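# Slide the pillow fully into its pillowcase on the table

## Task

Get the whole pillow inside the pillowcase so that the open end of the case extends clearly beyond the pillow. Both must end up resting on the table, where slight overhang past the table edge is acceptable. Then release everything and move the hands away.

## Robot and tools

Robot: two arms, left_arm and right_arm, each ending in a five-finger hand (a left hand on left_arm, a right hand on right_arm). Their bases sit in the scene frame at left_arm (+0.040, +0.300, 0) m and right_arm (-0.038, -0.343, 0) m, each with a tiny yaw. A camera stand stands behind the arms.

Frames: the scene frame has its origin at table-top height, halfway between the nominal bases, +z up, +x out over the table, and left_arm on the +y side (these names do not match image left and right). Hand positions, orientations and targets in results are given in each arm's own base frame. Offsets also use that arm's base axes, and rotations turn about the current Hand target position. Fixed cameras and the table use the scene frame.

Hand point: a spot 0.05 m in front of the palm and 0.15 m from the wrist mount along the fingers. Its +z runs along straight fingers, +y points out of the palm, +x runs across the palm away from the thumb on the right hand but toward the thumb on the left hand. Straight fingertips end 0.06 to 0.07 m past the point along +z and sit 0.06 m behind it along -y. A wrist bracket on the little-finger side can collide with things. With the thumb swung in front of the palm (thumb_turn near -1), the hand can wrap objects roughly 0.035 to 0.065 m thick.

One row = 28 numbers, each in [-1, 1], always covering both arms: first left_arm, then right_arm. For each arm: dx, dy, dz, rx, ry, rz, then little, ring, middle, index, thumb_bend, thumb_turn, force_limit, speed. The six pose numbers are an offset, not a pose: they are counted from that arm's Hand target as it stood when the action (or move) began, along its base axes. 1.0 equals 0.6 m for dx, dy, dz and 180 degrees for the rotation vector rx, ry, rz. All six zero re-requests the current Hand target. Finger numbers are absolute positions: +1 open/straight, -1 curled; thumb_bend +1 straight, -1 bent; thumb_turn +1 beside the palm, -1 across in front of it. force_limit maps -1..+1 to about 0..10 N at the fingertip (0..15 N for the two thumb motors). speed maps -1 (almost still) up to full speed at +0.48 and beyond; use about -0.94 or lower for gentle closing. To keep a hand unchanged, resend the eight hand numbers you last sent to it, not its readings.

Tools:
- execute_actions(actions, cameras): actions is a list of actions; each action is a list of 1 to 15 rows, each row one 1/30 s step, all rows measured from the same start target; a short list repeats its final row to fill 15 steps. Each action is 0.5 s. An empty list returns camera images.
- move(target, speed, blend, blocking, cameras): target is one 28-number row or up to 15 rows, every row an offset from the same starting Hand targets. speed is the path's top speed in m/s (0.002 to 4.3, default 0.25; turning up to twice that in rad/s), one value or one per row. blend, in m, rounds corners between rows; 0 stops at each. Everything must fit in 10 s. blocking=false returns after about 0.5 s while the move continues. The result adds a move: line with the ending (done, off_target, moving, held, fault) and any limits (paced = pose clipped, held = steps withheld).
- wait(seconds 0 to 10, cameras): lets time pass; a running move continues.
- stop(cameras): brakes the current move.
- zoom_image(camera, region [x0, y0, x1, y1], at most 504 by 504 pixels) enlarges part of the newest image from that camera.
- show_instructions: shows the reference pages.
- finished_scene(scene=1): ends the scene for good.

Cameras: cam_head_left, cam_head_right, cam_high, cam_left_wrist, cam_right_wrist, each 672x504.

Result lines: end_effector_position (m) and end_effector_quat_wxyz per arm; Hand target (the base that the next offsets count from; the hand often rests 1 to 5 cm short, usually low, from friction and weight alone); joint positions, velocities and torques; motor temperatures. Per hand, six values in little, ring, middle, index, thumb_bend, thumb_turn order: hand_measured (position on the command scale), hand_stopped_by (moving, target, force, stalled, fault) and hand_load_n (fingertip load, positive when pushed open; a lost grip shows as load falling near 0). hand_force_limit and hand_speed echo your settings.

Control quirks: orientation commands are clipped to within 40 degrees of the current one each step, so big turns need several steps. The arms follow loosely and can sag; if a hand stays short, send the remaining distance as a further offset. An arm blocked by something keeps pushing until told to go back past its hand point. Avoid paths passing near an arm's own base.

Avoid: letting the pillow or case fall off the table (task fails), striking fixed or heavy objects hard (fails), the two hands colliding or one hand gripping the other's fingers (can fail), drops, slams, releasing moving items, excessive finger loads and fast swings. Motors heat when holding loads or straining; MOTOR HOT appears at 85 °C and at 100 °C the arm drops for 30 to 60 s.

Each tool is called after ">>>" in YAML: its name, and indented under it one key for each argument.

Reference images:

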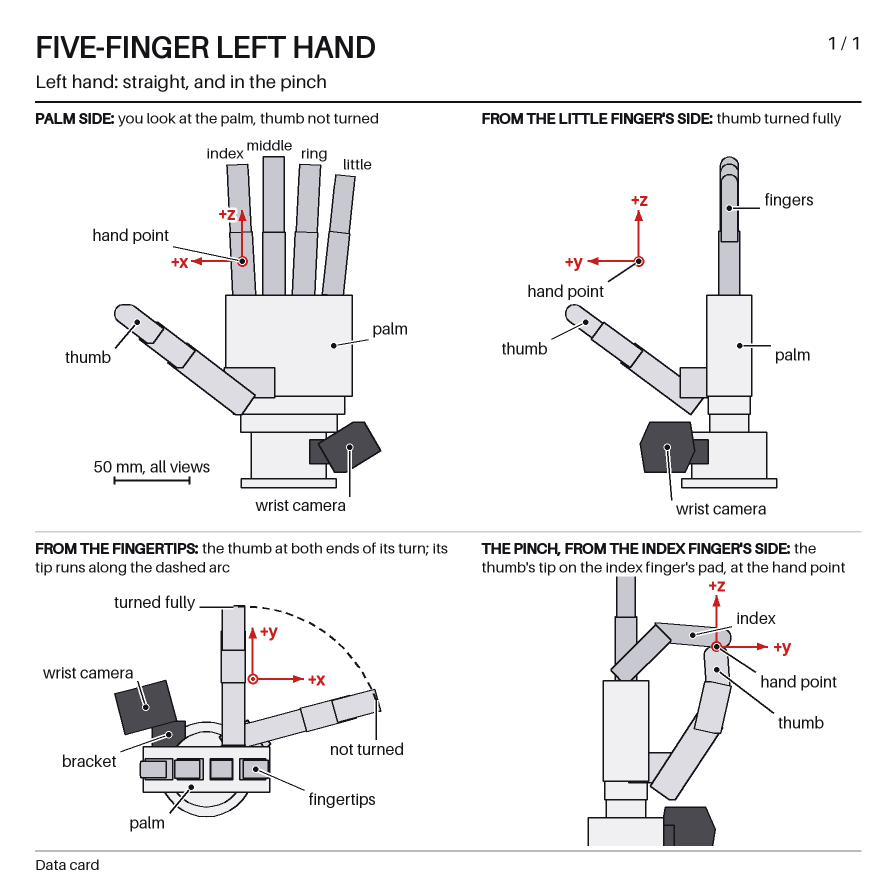

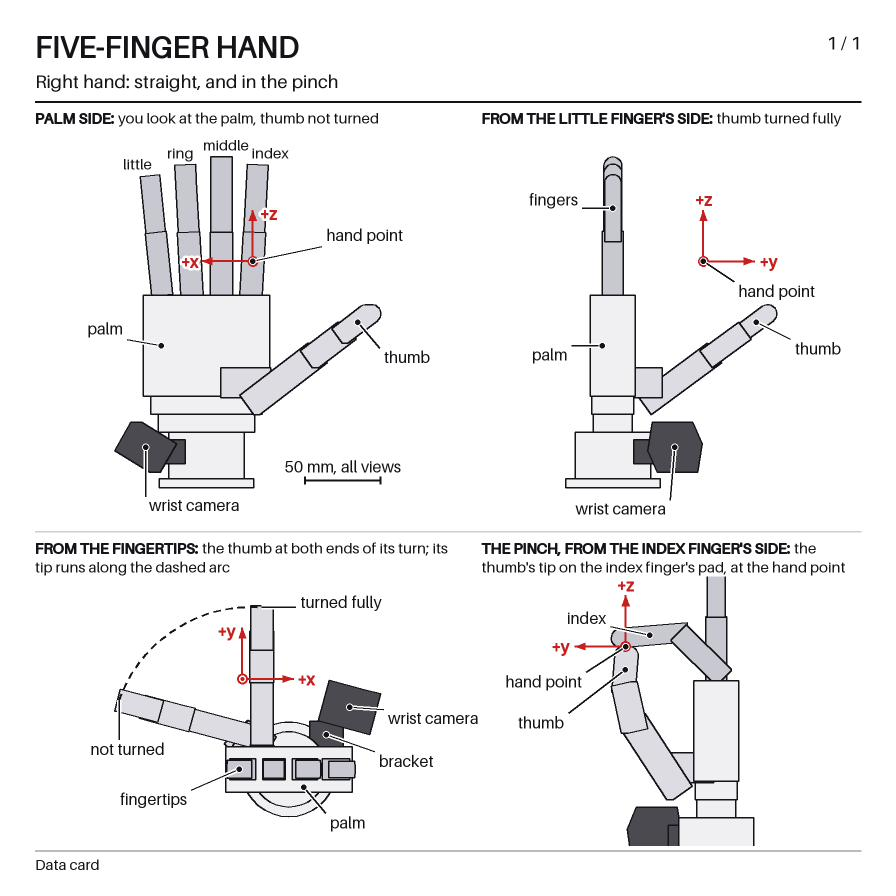

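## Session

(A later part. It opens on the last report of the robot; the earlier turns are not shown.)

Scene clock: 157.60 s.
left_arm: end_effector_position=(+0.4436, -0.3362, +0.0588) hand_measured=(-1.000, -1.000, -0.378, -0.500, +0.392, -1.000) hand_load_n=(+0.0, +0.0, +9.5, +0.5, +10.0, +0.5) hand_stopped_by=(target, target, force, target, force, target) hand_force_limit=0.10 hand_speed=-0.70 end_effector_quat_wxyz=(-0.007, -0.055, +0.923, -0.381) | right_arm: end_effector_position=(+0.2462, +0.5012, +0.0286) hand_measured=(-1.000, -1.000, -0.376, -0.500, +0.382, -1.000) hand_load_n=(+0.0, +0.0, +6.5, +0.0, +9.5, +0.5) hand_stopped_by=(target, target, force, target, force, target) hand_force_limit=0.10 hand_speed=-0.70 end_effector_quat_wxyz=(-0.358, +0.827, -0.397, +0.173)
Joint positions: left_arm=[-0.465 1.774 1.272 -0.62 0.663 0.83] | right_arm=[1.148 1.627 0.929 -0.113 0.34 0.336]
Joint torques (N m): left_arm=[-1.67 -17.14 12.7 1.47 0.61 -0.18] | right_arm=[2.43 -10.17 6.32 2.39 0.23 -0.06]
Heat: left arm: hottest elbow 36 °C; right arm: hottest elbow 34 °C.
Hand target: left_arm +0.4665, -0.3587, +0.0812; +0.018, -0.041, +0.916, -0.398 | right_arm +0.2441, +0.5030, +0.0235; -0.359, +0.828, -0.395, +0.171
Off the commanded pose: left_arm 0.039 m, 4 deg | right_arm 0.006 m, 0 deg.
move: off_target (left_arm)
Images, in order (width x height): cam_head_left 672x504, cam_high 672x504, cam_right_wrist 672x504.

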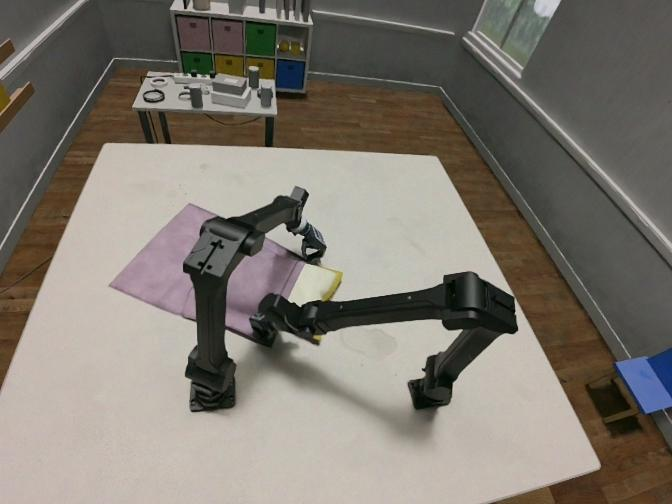

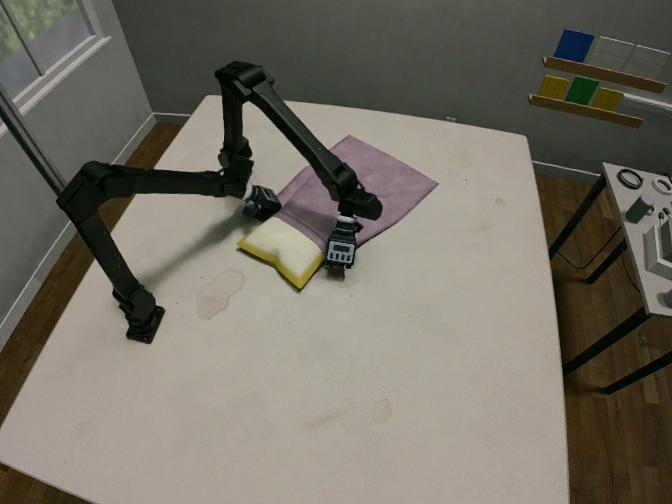

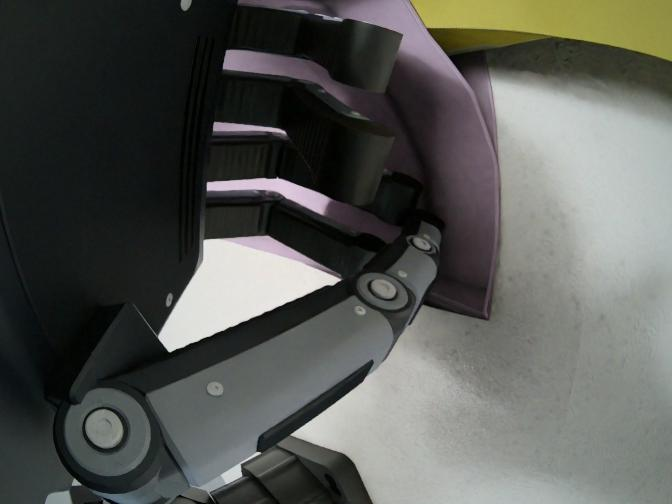

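>>> move:
  target: [0,0,0,0,0,0,-1,-1,-0.5,-0.5,0.15,-1,0.1,-0.7,0.0,0.0,0.1,0,0,0,-1,-1,-0.5,-0.5,0.15,-1,0.1,-0.7]
  speed: 0.08
  cameras: ["cam_head_left","cam_high","cam_right_wrist"]

>>> zoom_image:
  camera: "cam_head_left"
  region: [220, 260, 330, 370]

>>> zoom_image:
  camera: "cam_high"
  region: [220, 140, 330, 250]

Scene clock: 159.70 s.
left_arm: end_effector_position=(+0.4436, -0.3362, +0.0588) hand_measured=(-1.000, -1.000, -0.378, -0.500, +0.392, -1.000) hand_load_n=(+0.0, +0.0, +9.5, +1.0, +10.0, +0.5) hand_stopped_by=(target, target, force, target, force, target) hand_force_limit=0.10 hand_speed=-0.70 end_effector_quat_wxyz=(-0.007, -0.055, +0.923, -0.381) | right_arm: end_effector_position=(+0.2368, +0.4802, +0.0520) hand_measured=(-1.000, -1.000, -0.376, -0.500, +0.382, -1.000) hand_load_n=(+0.0, +0.0, +6.5, +0.0, +10.0, +0.5) hand_stopped_by=(target, target, force, target, force, target) hand_force_limit=0.10 hand_speed=-0.70 end_effector_quat_wxyz=(-0.332, +0.838, -0.397, +0.173)
Joint positions: left_arm=[-0.465 1.774 1.272 -0.62 0.663 0.83] | right_arm=[1.148 1.549 0.937 -0.256 0.34 0.336]
Joint torques (N m): left_arm=[-1.67 -17.14 12.68 1.44 0.61 -0.18] | right_arm=[2.43 -11.63 10.74 1.14 0.25 -0.06]
Heat: left arm: hottest elbow 36 °C; right arm: hottest elbow 34 °C.
Hand target: left_arm +0.4665, -0.3587, +0.0812; +0.018, -0.041, +0.916, -0.398 | right_arm +0.2441, +0.5029, +0.0835; -0.359, +0.828, -0.395, +0.171
Off the commanded pose: left_arm 0.039 m, 4 deg | right_arm 0.040 m, 3 deg.
move: off_target (left_arm, right_arm)
Images, in order (width x height): cam_head_left 672x504, cam_high 672x504, cam_right_wrist 672x504.

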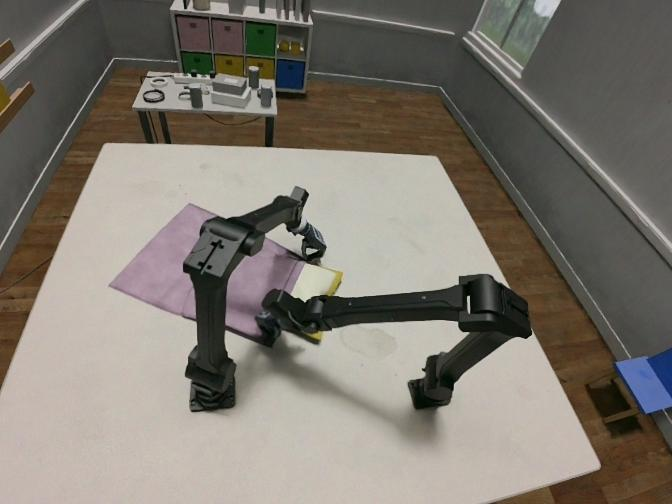

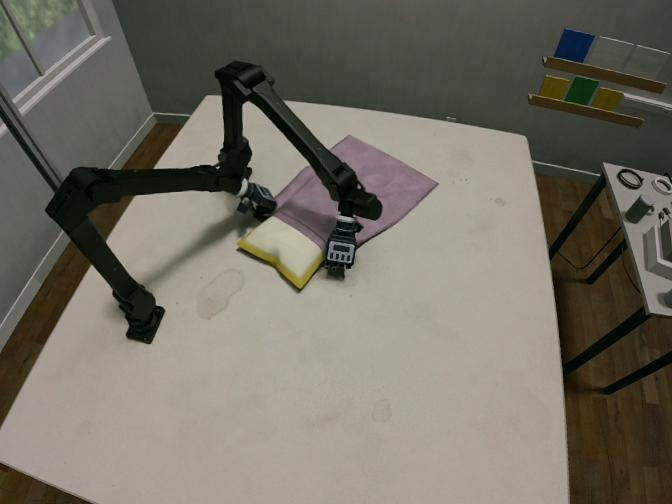

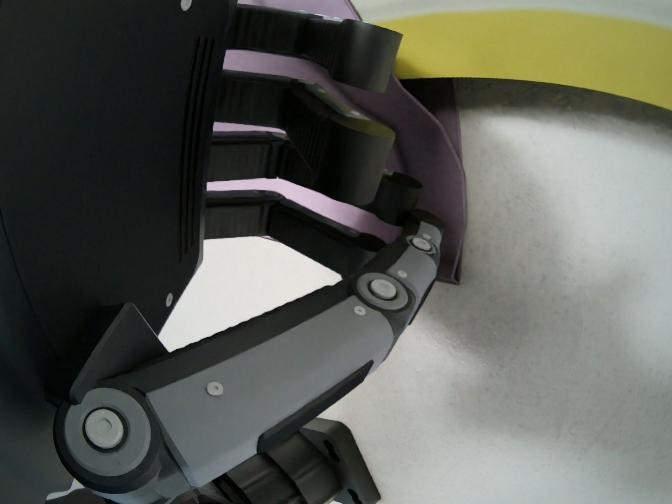

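Scaled by 4.582 from the camera's 672x504 image, which has a finer 960x720 frame.

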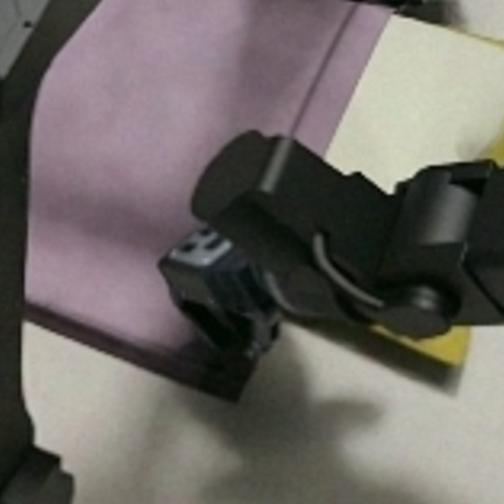

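Scaled by 4.582 from the camera's 672x504 image, which has a finer 960x720 frame.

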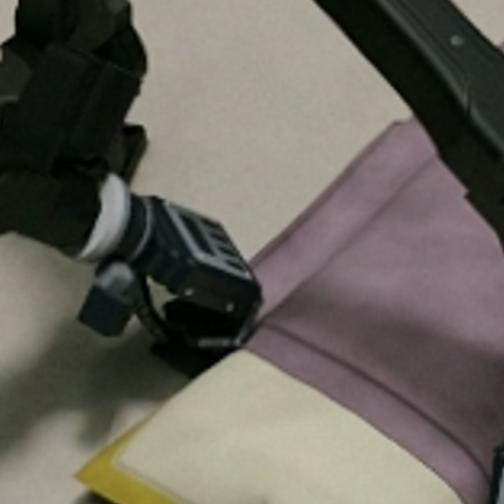

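>>> move:
  target: [0,0,0,0,0,0,-1,-1,-0.5,-0.5,0.15,-1,0.1,-0.7,0.0,0.02,0.08,0,0,0,-1,-1,-0.5,-0.5,0.15,-1,0.1,-0.7]
  speed: 0.08
  cameras: ["cam_head_left","cam_head_right","cam_high","cam_right_wrist"]

>>> zoom_image:
  camera: "cam_head_right"
  region: [210, 260, 320, 370]

>>> zoom_image:
  camera: "cam_high"
  region: [220, 140, 330, 250]

Scene clock: 161.90 s.
left_arm: end_effector_position=(+0.4436, -0.3362, +0.0588) hand_measured=(-1.000, -1.000, -0.378, -0.500, +0.392, -1.000) hand_load_n=(+0.0, +0.0, +9.0, +1.0, +10.0, +0.5) hand_stopped_by=(target, target, force, target, force, target) hand_force_limit=0.10 hand_speed=-0.70 end_effector_quat_wxyz=(-0.007, -0.055, +0.923, -0.381) | right_arm: end_effector_position=(+0.2408, +0.4916, +0.0974) hand_measured=(-1.000, -1.000, -0.376, -0.500, +0.382, -1.000) hand_load_n=(+0.0, +0.0, +6.5, -0.5, +10.0, +0.5) hand_stopped_by=(target, target, force, target, force, target) hand_force_limit=0.10 hand_speed=-0.70 end_effector_quat_wxyz=(-0.330, +0.839, -0.396, +0.174)
Joint positions: left_arm=[-0.465 1.774 1.272 -0.62 0.663 0.83] | right_arm=[1.151 1.513 1.036 -0.396 0.342 0.336]
Joint torques (N m): left_arm=[-1.73 -17.08 12.68 1.44 0.61 -0.18] | right_arm=[2.96 -11.63 11.52 1.1 0.43 0.03]
Heat: left arm: hottest elbow 36 °C; right arm: hottest elbow 35 °C.
Hand target: left_arm +0.4665, -0.3587, +0.0812; +0.018, -0.041, +0.916, -0.398 | right_arm +0.2441, +0.5150, +0.1315; -0.359, +0.828, -0.395, +0.171
Off the commanded pose: left_arm 0.039 m, 4 deg | right_arm 0.042 m, 4 deg.
move: off_target (left_arm, right_arm)
Images, in order (width x height): cam_head_left 672x504, cam_head_right 672x504, cam_high 672x504, cam_right_wrist 672x504.

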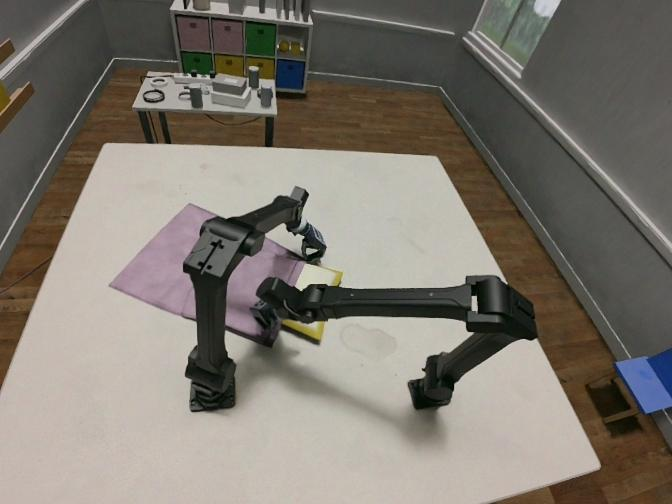

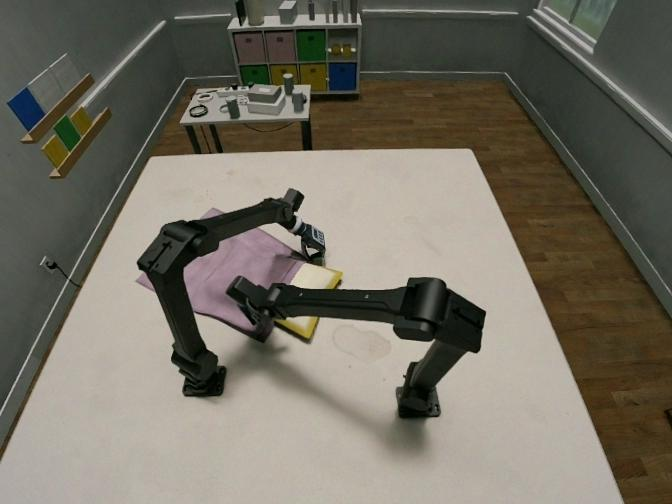

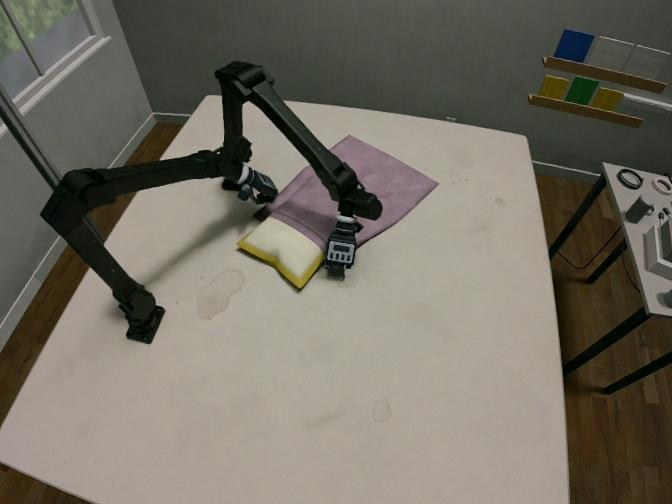

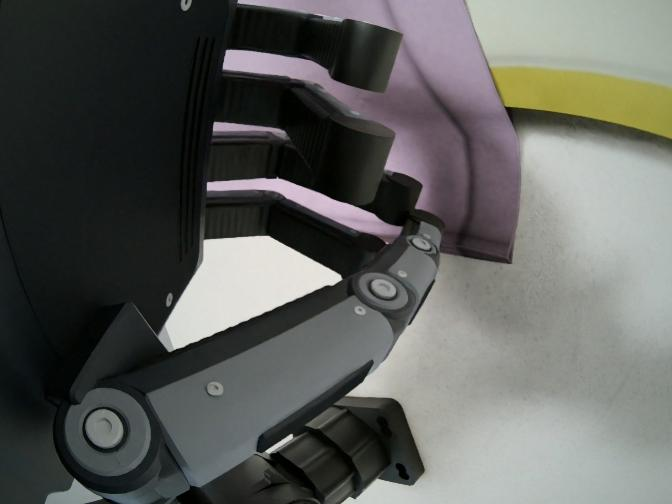

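Scaled by 4.582 from the camera's 672x504 image, which has a finer 960x720 frame.

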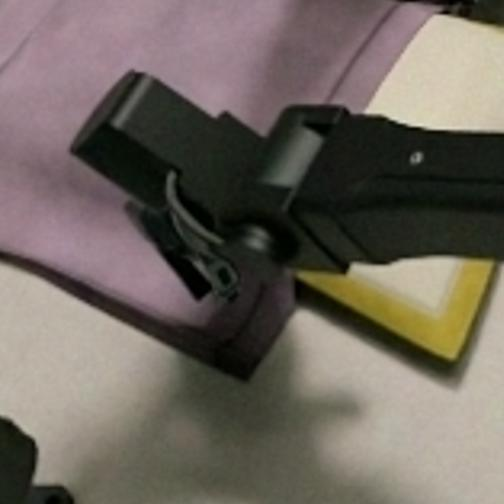

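Scaled by 4.582 from the camera's 672x504 image, which has a finer 960x720 frame.

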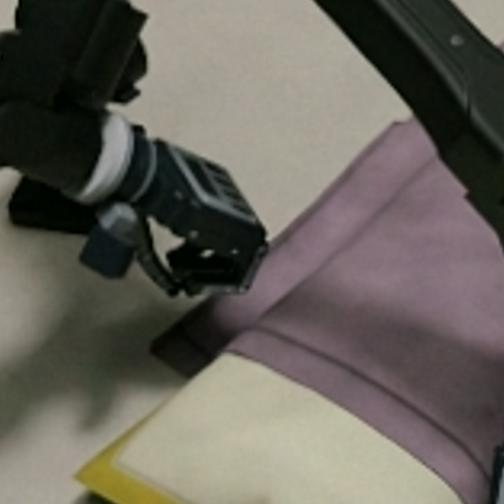

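>>> move:
  target:
    - [0,0,0,0,0,0,-1,-1,-0.5,-0.5,0.15,-1,0.1,-0.7,0.0,0.0,0.06,0,0,0,-1,-1,0.3,0.3,0.9,-1,0.1,-0.3]
    - [0,0,0,0,0,0,-1,-1,-0.5,-0.5,0.15,-1,0.1,-0.7,-0.06,-0.04,0.06,0.069,-0.085,0,-1,-1,0.3,0.3,0.9,-1,0.1,-0.3]
  speed: 0.12
  cameras: ["cam_head_left","cam_high","cam_right_wrist"]

>>> zoom_image:
  camera: "cam_head_left"
  region: [220, 260, 330, 370]

>>> zoom_image:
  camera: "cam_high"
  region: [220, 140, 330, 250]

Scene clock: 169.40 s.
left_arm: end_effector_position=(+0.4436, -0.3362, +0.0588) hand_measured=(-1.000, -1.000, -0.378, -0.500, +0.392, -1.000) hand_load_n=(+0.0, +0.0, +9.5, +1.0, +9.5, +1.0) hand_stopped_by=(target, target, force, target, force, target) hand_force_limit=0.10 hand_speed=-0.70 end_effector_quat_wxyz=(-0.007, -0.055, +0.923, -0.381) | right_arm: end_effector_position=(+0.2121, +0.4874, +0.1562) hand_measured=(-1.000, -1.000, +0.300, +0.300, +0.900, -1.000) hand_load_n=(+0.0, +0.0, +0.0, +0.0, +0.0, +0.0) hand_stopped_by=(target, target, target, target, target, target) hand_force_limit=0.10 hand_speed=-0.30 end_effector_quat_wxyz=(-0.481, +0.760, -0.368, +0.237)
Joint positions: left_arm=[-0.465 1.774 1.272 -0.62 0.663 0.83] | right_arm=[1.278 1.306 0.805 -0.021 0.549 0.285]
Joint torques (N m): left_arm=[-1.79 -17.14 12.67 1.44 0.61 -0.18] | right_arm=[2.96 -9.05 7.43 2.92 0.45 -0.19]
Heat: left arm: hottest elbow 37 °C; right arm: hottest elbow 36 °C.
Hand target: left_arm +0.4665, -0.3587, +0.0812; +0.018, -0.041, +0.916, -0.398 | right_arm +0.2082, +0.4910, +0.1675; -0.496, +0.754, -0.360, +0.236
Off the commanded pose: left_arm 0.039 m, 4 deg | right_arm 0.012 m, 2 deg.
move: off_target (left_arm, right_arm)
Images, in order (width x height): cam_head_left 672x504, cam_high 672x504, cam_right_wrist 672x504.

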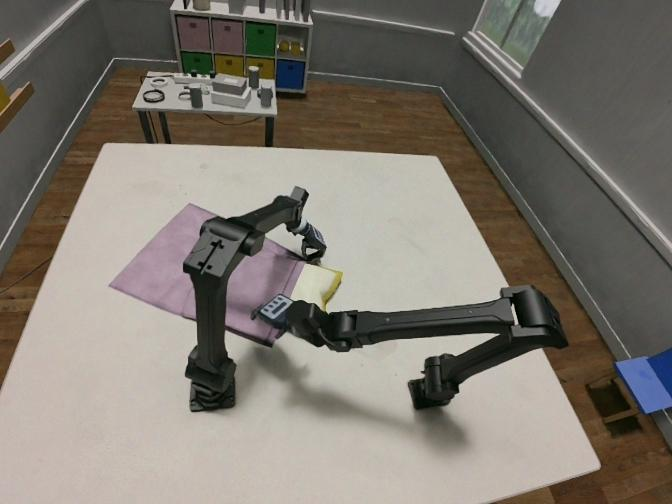

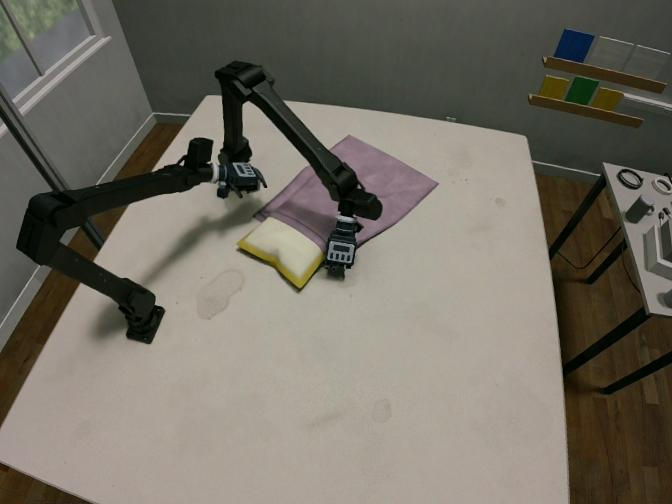

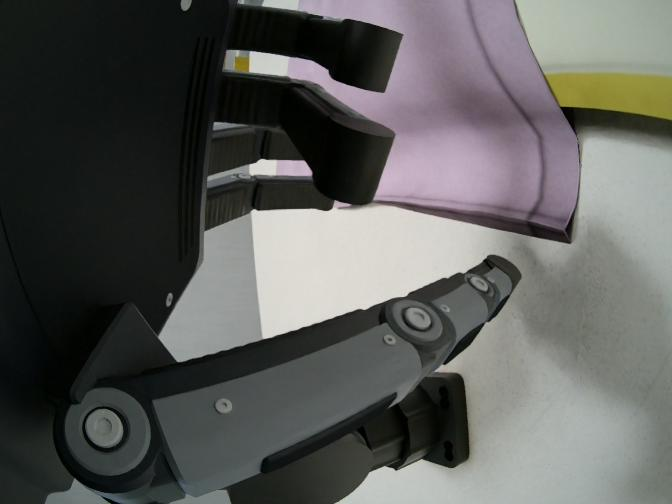

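Scaled by 4.582 from the camera's 672x504 image, which has a finer 960x720 frame.

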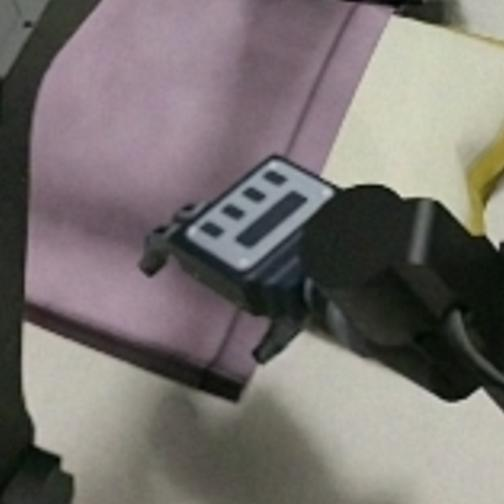

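Scaled by 4.582 from the camera's 672x504 image, which has a finer 960x720 frame.

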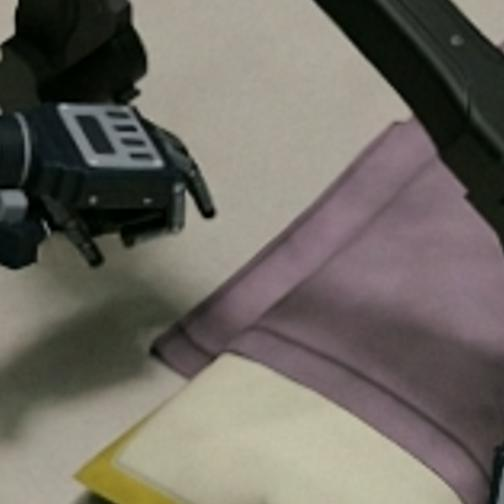

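>>> move:
  target: [0,0,0,0,0,0,-1,-1,-0.5,-0.5,0.15,-1,0.1,-0.7,0.02,0.01,-0.13,0,0,0,-1,-1,0.3,0.3,0.9,-1,0.1,-0.3]
  speed: 0.1
  cameras: ["cam_head_left","cam_high","cam_right_wrist"]

>>> zoom_image:
  camera: "cam_head_left"
  region: [220, 260, 330, 370]

>>> zoom_image:
  camera: "cam_high"
  region: [220, 140, 330, 250]

Scene clock: 172.87 s.
left_arm: end_effector_position=(+0.4436, -0.3362, +0.0588) hand_measured=(-1.000, -1.000, -0.378, -0.500, +0.392, -1.000) hand_load_n=(+0.0, +0.0, +9.0, +1.0, +10.0, +0.5) hand_stopped_by=(target, target, force, target, force, target) hand_force_limit=0.10 hand_speed=-0.70 end_effector_quat_wxyz=(-0.007, -0.055, +0.923, -0.381) | right_arm: end_effector_position=(+0.2131, +0.4970, +0.0886) hand_measured=(-1.000, -1.000, +0.300, +0.300, +0.900, -1.000) hand_load_n=(+0.0, +0.0, +0.0, +0.0, +0.0, +0.0) hand_stopped_by=(target, target, target, target, target, target) hand_force_limit=0.10 hand_speed=-0.30 end_effector_quat_wxyz=(-0.492, +0.758, -0.360, +0.232)
Joint positions: left_arm=[-0.465 1.774 1.272 -0.62 0.663 0.83] | right_arm=[1.277 1.454 0.718 0.242 0.533 0.27]
Joint torques (N m): left_arm=[-1.79 -17.08 12.7 1.44 0.61 -0.18] | right_arm=[1.32 -8.12 6.58 3.11 0.19 -0.22]
Heat: left arm: hottest elbow 37 °C; right arm: hottest elbow 36 °C.
Hand target: left_arm +0.4665, -0.3587, +0.0812; +0.018, -0.041, +0.916, -0.398 | right_arm +0.2200, +0.4971, +0.0895; -0.496, +0.754, -0.360, +0.236
Off the commanded pose: left_arm 0.039 m, 4 deg | right_arm 0.007 m, 1 deg.
move: off_target (left_arm)
Images, in order (width x height): cam_head_left 672x504, cam_high 672x504, cam_right_wrist 672x504.

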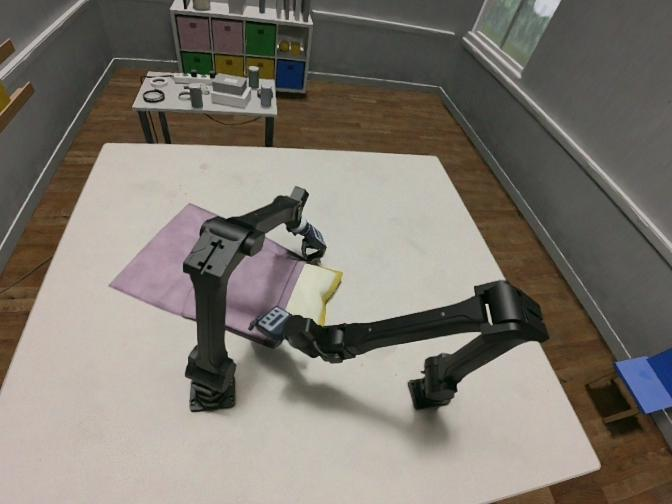

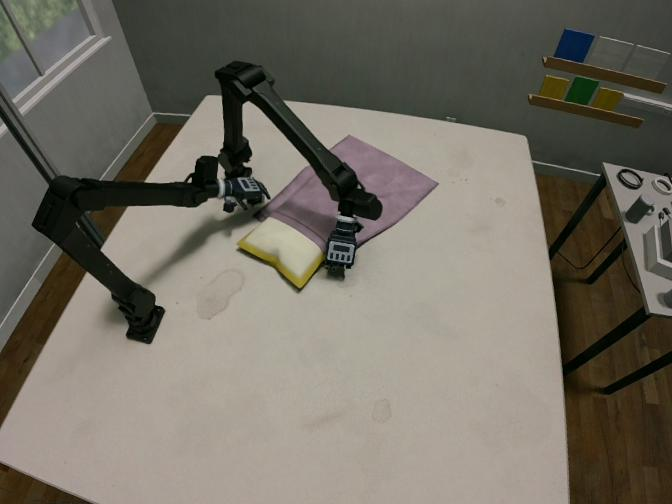

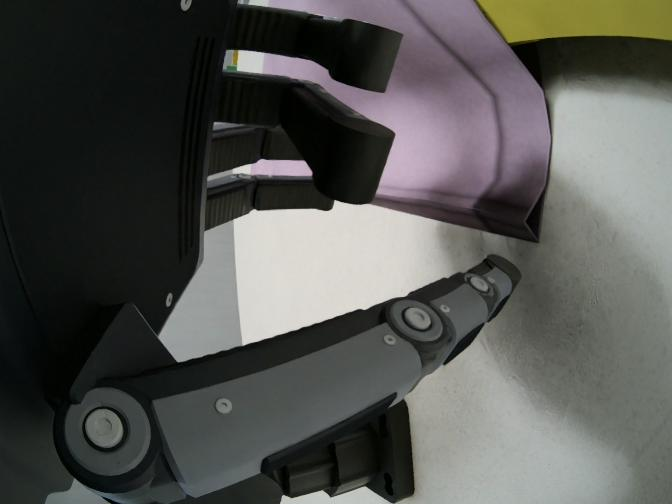

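Scaled by 4.582 from the camera's 672x504 image, which has a finer 960x720 frame.

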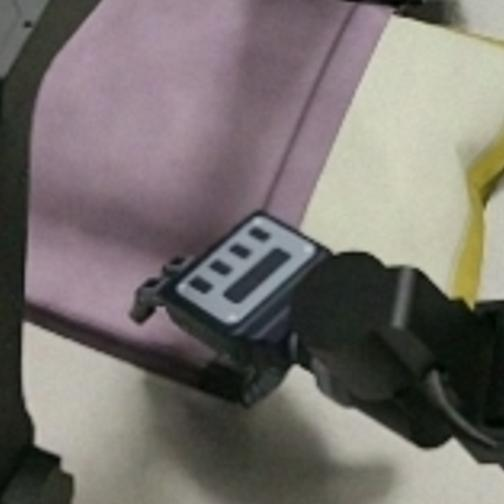

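Scaled by 4.582 from the camera's 672x504 image, which has a finer 960x720 frame.

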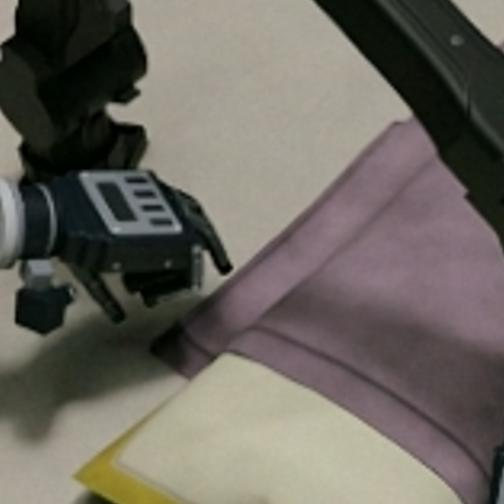

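>>> move:
  target:
    - [0,0,0,0,0,0,-1,-1,-0.5,-0.5,0.15,-1,0.1,-0.7,0.015,0.0,-0.04,0,0,0,-1,-1,0.3,0.3,0.9,-1,0.1,-0.3]
    - [0,0,0,0,0,0,-1,-1,-0.5,-0.5,0.15,-1,0.1,-0.7,0.015,0.0,-0.09,0,0,0,-1,-1,0.3,0.3,0.9,-1,0.1,-0.3]
    - [0,0,0,0,0,0,-1,-1,-0.5,-0.5,0.15,-1,0.1,-0.7,0.055,0.025,-0.09,0,0,0,-1,-1,0.3,0.3,0.9,-1,0.1,-0.3]
  speed: 0.08
  cameras: ["cam_head_left","cam_high","cam_right_wrist"]

>>> zoom_image:
  camera: "cam_head_left"
  region: [220, 260, 330, 370]

>>> zoom_image:
  camera: "cam_high"
  region: [220, 140, 330, 250]

Scene clock: 177.03 s.
left_arm: end_effector_position=(+0.4436, -0.3362, +0.0588) hand_measured=(-1.000, -1.000, -0.378, -0.500, +0.392, -1.000) hand_load_n=(+0.0, +0.0, +9.5, +1.0, +10.0, +0.5) hand_stopped_by=(target, target, force, target, force, target) hand_force_limit=0.10 hand_speed=-0.70 end_effector_quat_wxyz=(-0.007, -0.055, +0.923, -0.381) | right_arm: end_effector_position=(+0.2378, +0.5080, +0.0425) hand_measured=(-1.000, -1.000, +0.300, +0.300, +0.900, -1.000) hand_load_n=(+0.0, +0.0, +0.0, +0.0, +1.5, +0.0) hand_stopped_by=(target, target, target, target, target, target) hand_force_limit=0.10 hand_speed=-0.30 end_effector_quat_wxyz=(-0.502, +0.754, -0.358, +0.226)
Joint positions: left_arm=[-0.465 1.774 1.272 -0.62 0.663 0.83] | right_arm=[1.221 1.61 0.709 0.444 0.471 0.24]
Joint torques (N m): left_arm=[-1.79 -17.14 12.67 1.43 0.61 -0.18] | right_arm=[0.73 -6.89 7.75 2.25 0.33 -0.24]
Heat: left arm: hottest elbow 37 °C; right arm: hottest elbow 36 °C.
Hand target: left_arm +0.4665, -0.3587, +0.0812; +0.018, -0.041, +0.916, -0.398 | right_arm +0.2531, +0.5121, +0.0356; -0.496, +0.754, -0.360, +0.236
Off the commanded pose: left_arm 0.039 m, 4 deg | right_arm 0.017 m, 1 deg.
move: off_target (left_arm, right_arm)
Images, in order (width x height): cam_head_left 672x504, cam_high 672x504, cam_right_wrist 672x504.

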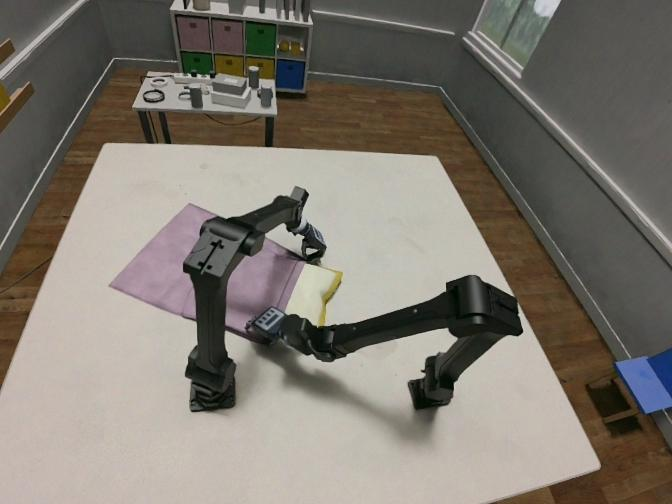

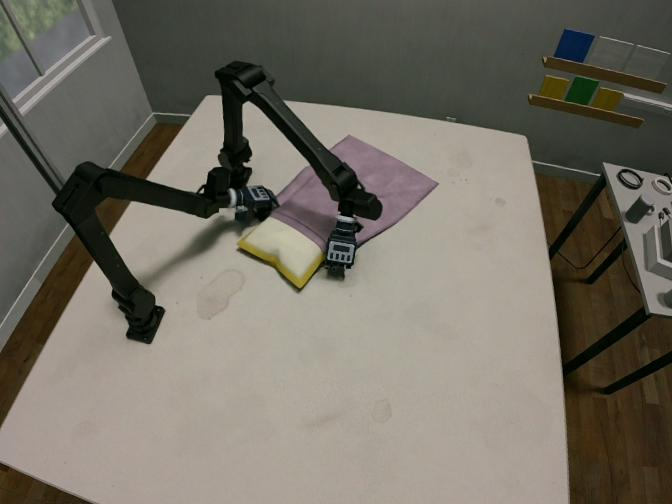

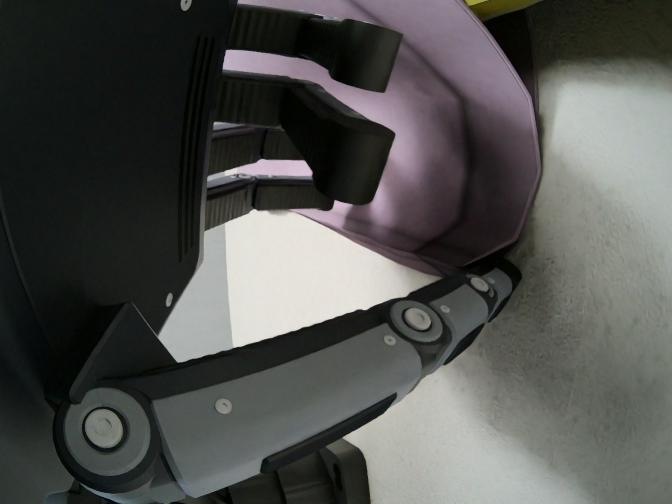

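Scaled by 4.582 from the camera's 672x504 image, which has a finer 960x720 frame.

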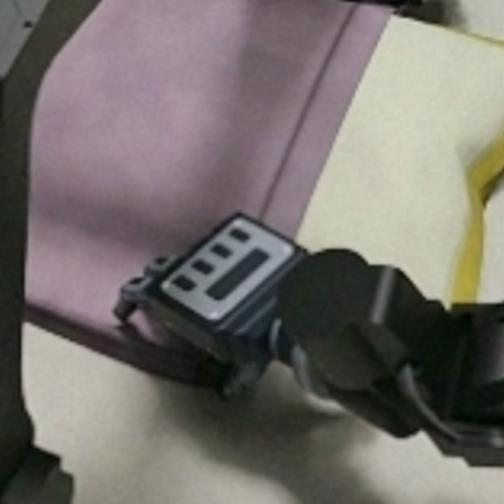

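Scaled by 4.582 from the camera's 672x504 image, which has a finer 960x720 frame.

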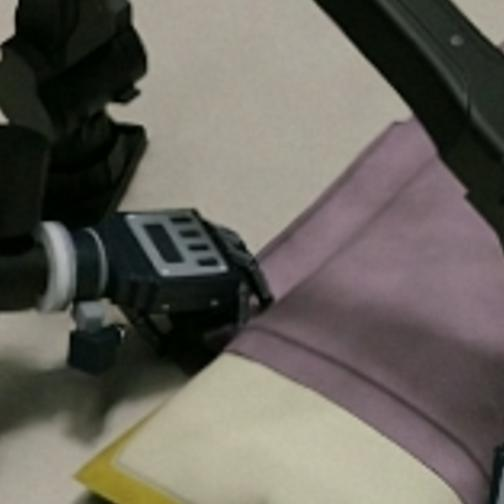

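>>> move:
  target: [0,0,0,0,0,0,-1,-1,-0.5,-0.5,0.15,-1,0.1,-0.7,0.01,0.0,-0.02,0,0,0,-1,-1,-0.6,-0.6,0.1,-1,0.1,-0.7]
  speed: 0.08
  cameras: ["cam_head_left","cam_high","cam_right_wrist"]

>>> zoom_image:
  camera: "cam_head_left"
  region: [220, 260, 330, 370]

>>> zoom_image:
  camera: "cam_high"
  region: [220, 140, 330, 250]

Scene clock: 179.23 s.
left_arm: end_effector_position=(+0.4436, -0.3362, +0.0588) hand_measured=(-1.000, -1.000, -0.378, -0.500, +0.392, -1.000) hand_load_n=(+0.0, +0.0, +9.0, +0.5, +10.0, +1.0) hand_stopped_by=(target, target, force, target, force, target) hand_force_limit=0.10 hand_speed=-0.70 end_effector_quat_wxyz=(-0.007, -0.055, +0.923, -0.381) | right_arm: end_effector_position=(+0.2417, +0.5106, +0.0334) hand_measured=(-1.000, -1.000, -0.526, -0.600, +0.480, -1.000) hand_load_n=(+0.0, +0.5, +7.0, +0.0, +8.5, +1.0) hand_stopped_by=(target, target, force, target, force, target) hand_force_limit=0.10 hand_speed=-0.70 end_effector_quat_wxyz=(-0.505, +0.753, -0.356, +0.224)
Joint positions: left_arm=[-0.465 1.774 1.272 -0.62 0.663 0.83] | right_arm=[1.212 1.644 0.709 0.488 0.457 0.232]
Joint torques (N m): left_arm=[-1.67 -17.14 12.68 1.46 0.61 -0.18] | right_arm=[0.44 -6.95 7.49 2.07 0.4 -0.23]
Heat: left arm: hottest elbow 37 °C; right arm: hottest elbow 36 °C.
Hand target: left_arm +0.4665, -0.3587, +0.0812; +0.018, -0.041, +0.916, -0.398 | right_arm +0.2591, +0.5121, +0.0236; -0.496, +0.754, -0.360, +0.236
Off the commanded pose: left_arm 0.039 m, 4 deg | right_arm 0.020 m, 2 deg.
move: off_target (left_arm, right_arm)
Images, in order (width x height): cam_head_left 672x504, cam_high 672x504, cam_right_wrist 672x504.

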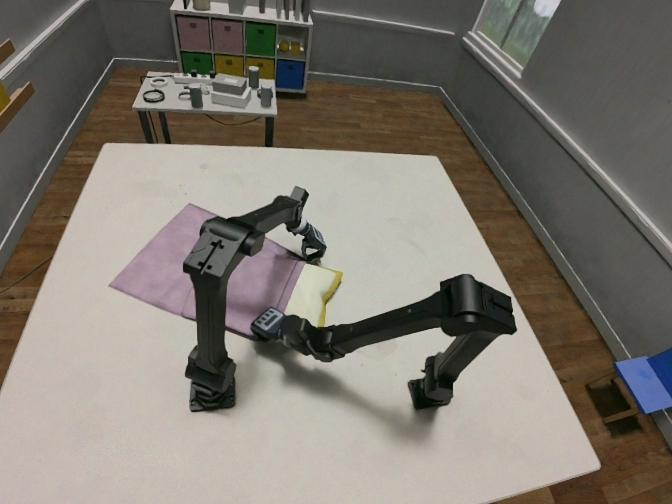

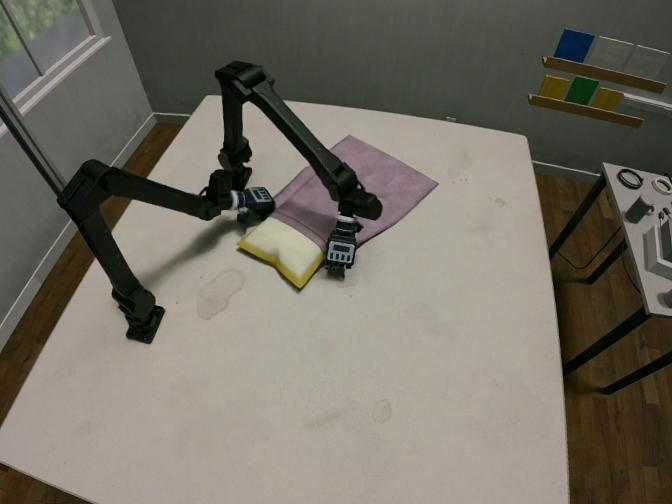

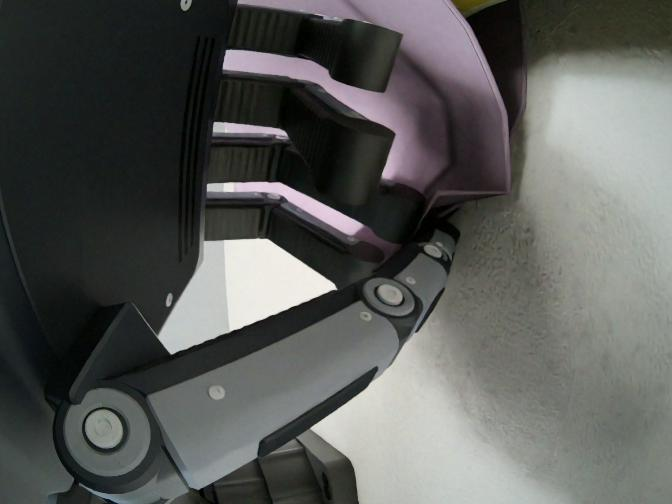

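Scaled by 4.582 from the camera's 672x504 image, which has a finer 960x720 frame.

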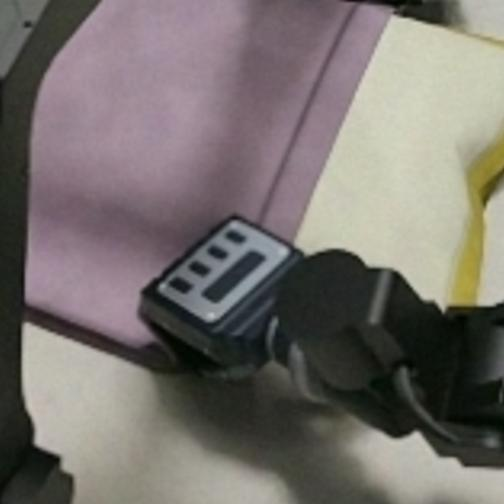

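Scaled by 4.582 from the camera's 672x504 image, which has a finer 960x720 frame.

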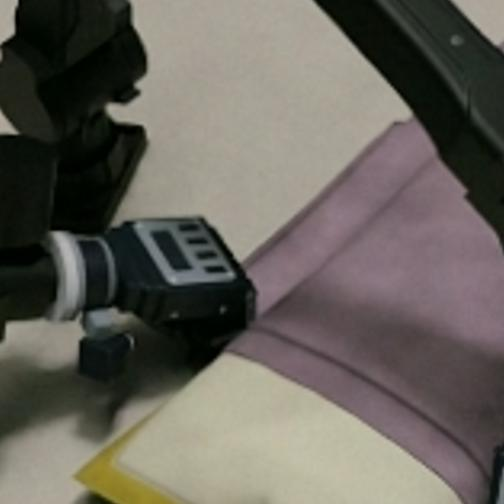

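>>> move:
  target: [0,0,0,0,0,0,-1,-1,-0.5,-0.5,0.15,-1,0.1,-0.7,0.0,0.0,0.12,0,0,0,-1,-1,-0.6,-0.6,0.1,-1,0.1,-0.7]
  speed: 0.08
  cameras: ["cam_head_left","cam_high","cam_right_wrist"]

>>> zoom_image:
  camera: "cam_head_left"
  region: [220, 260, 330, 370]

>>> zoom_image:
  camera: "cam_high"
  region: [220, 140, 330, 250]

Scene clock: 181.43 s.
left_arm: end_effector_position=(+0.4436, -0.3362, +0.0588) hand_measured=(-1.000, -1.000, -0.378, -0.500, +0.392, -1.000) hand_load_n=(+0.0, +0.0, +9.5, +0.5, +9.5, +1.0) hand_stopped_by=(target, target, force, target, force, target) hand_force_limit=0.10 hand_speed=-0.70 end_effector_quat_wxyz=(-0.007, -0.055, +0.923, -0.381) | right_arm: end_effector_position=(+0.2446, +0.4967, +0.0682) hand_measured=(-1.000, -1.000, -0.526, -0.600, +0.480, -1.000) hand_load_n=(+0.0, +0.0, +7.5, +0.0, +8.0, +0.5) hand_stopped_by=(target, target, force, target, force, target) hand_force_limit=0.10 hand_speed=-0.70 end_effector_quat_wxyz=(-0.478, +0.768, -0.359, +0.231)
Joint positions: left_arm=[-0.465 1.774 1.272 -0.62 0.663 0.83] | right_arm=[1.199 1.522 0.743 0.271 0.459 0.23]
Joint torques (N m): left_arm=[-1.73 -17.03 12.68 1.44 0.61 -0.18] | right_arm=[1.32 -10.23 9.81 1.59 0.38 -0.21]
Heat: left arm: hottest elbow 37 °C; right arm: hottest elbow 36 °C.
Hand target: left_arm +0.4665, -0.3587, +0.0812; +0.018, -0.041, +0.916, -0.398 | right_arm +0.2591, +0.5119, +0.0956; -0.496, +0.754, -0.360, +0.236
Off the commanded pose: left_arm 0.039 m, 4 deg | right_arm 0.035 m, 3 deg.
move: off_target (left_arm, right_arm)
Images, in order (width x height): cam_head_left 672x504, cam_high 672x504, cam_right_wrist 672x504.

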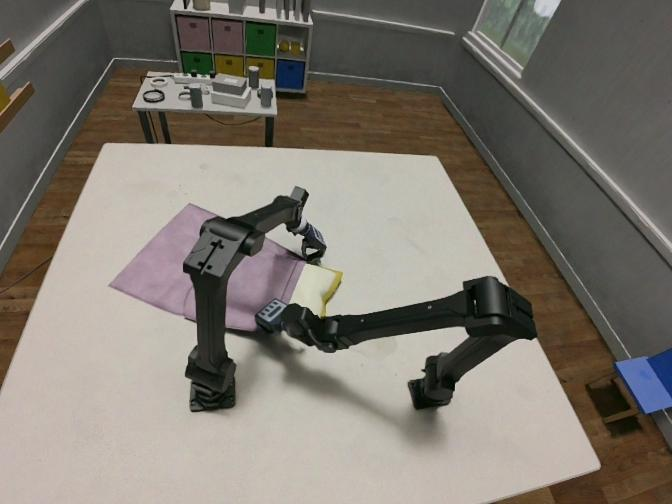

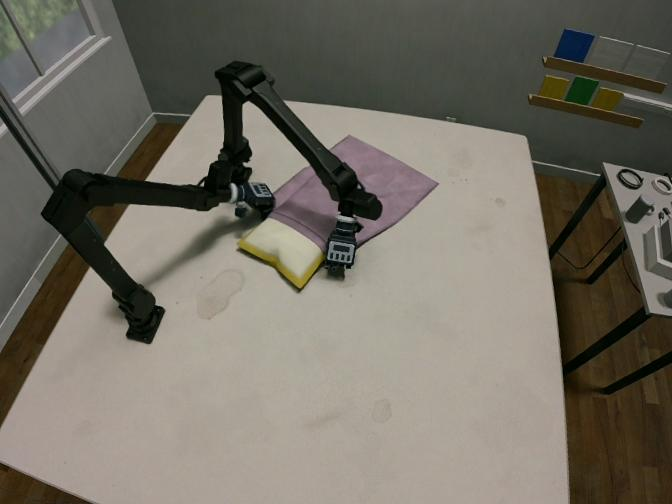

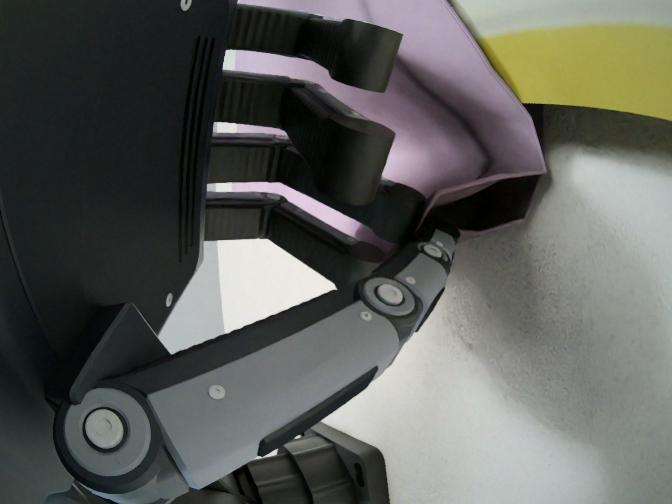

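Scaled by 4.582 from the camera's 672x504 image, which has a finer 960x720 frame.

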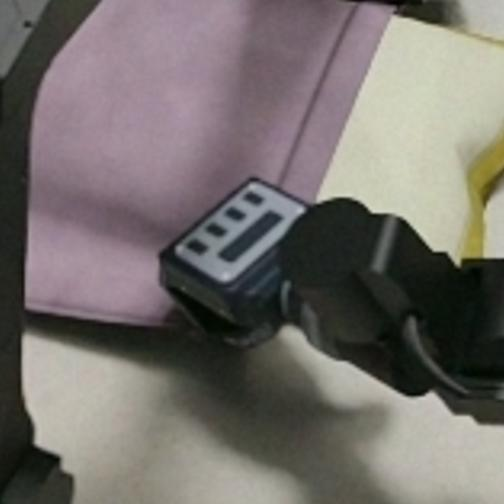

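Scaled by 4.582 from the camera's 672x504 image, which has a finer 960x720 frame.

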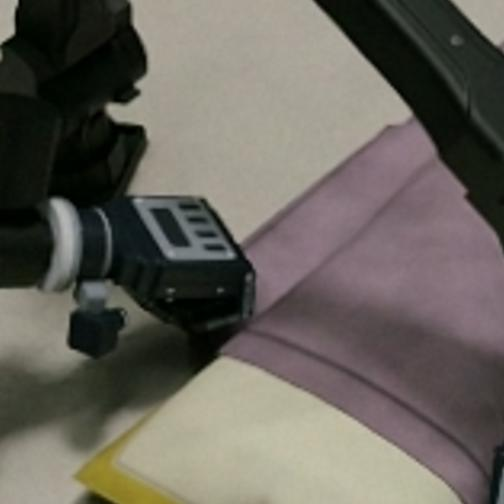

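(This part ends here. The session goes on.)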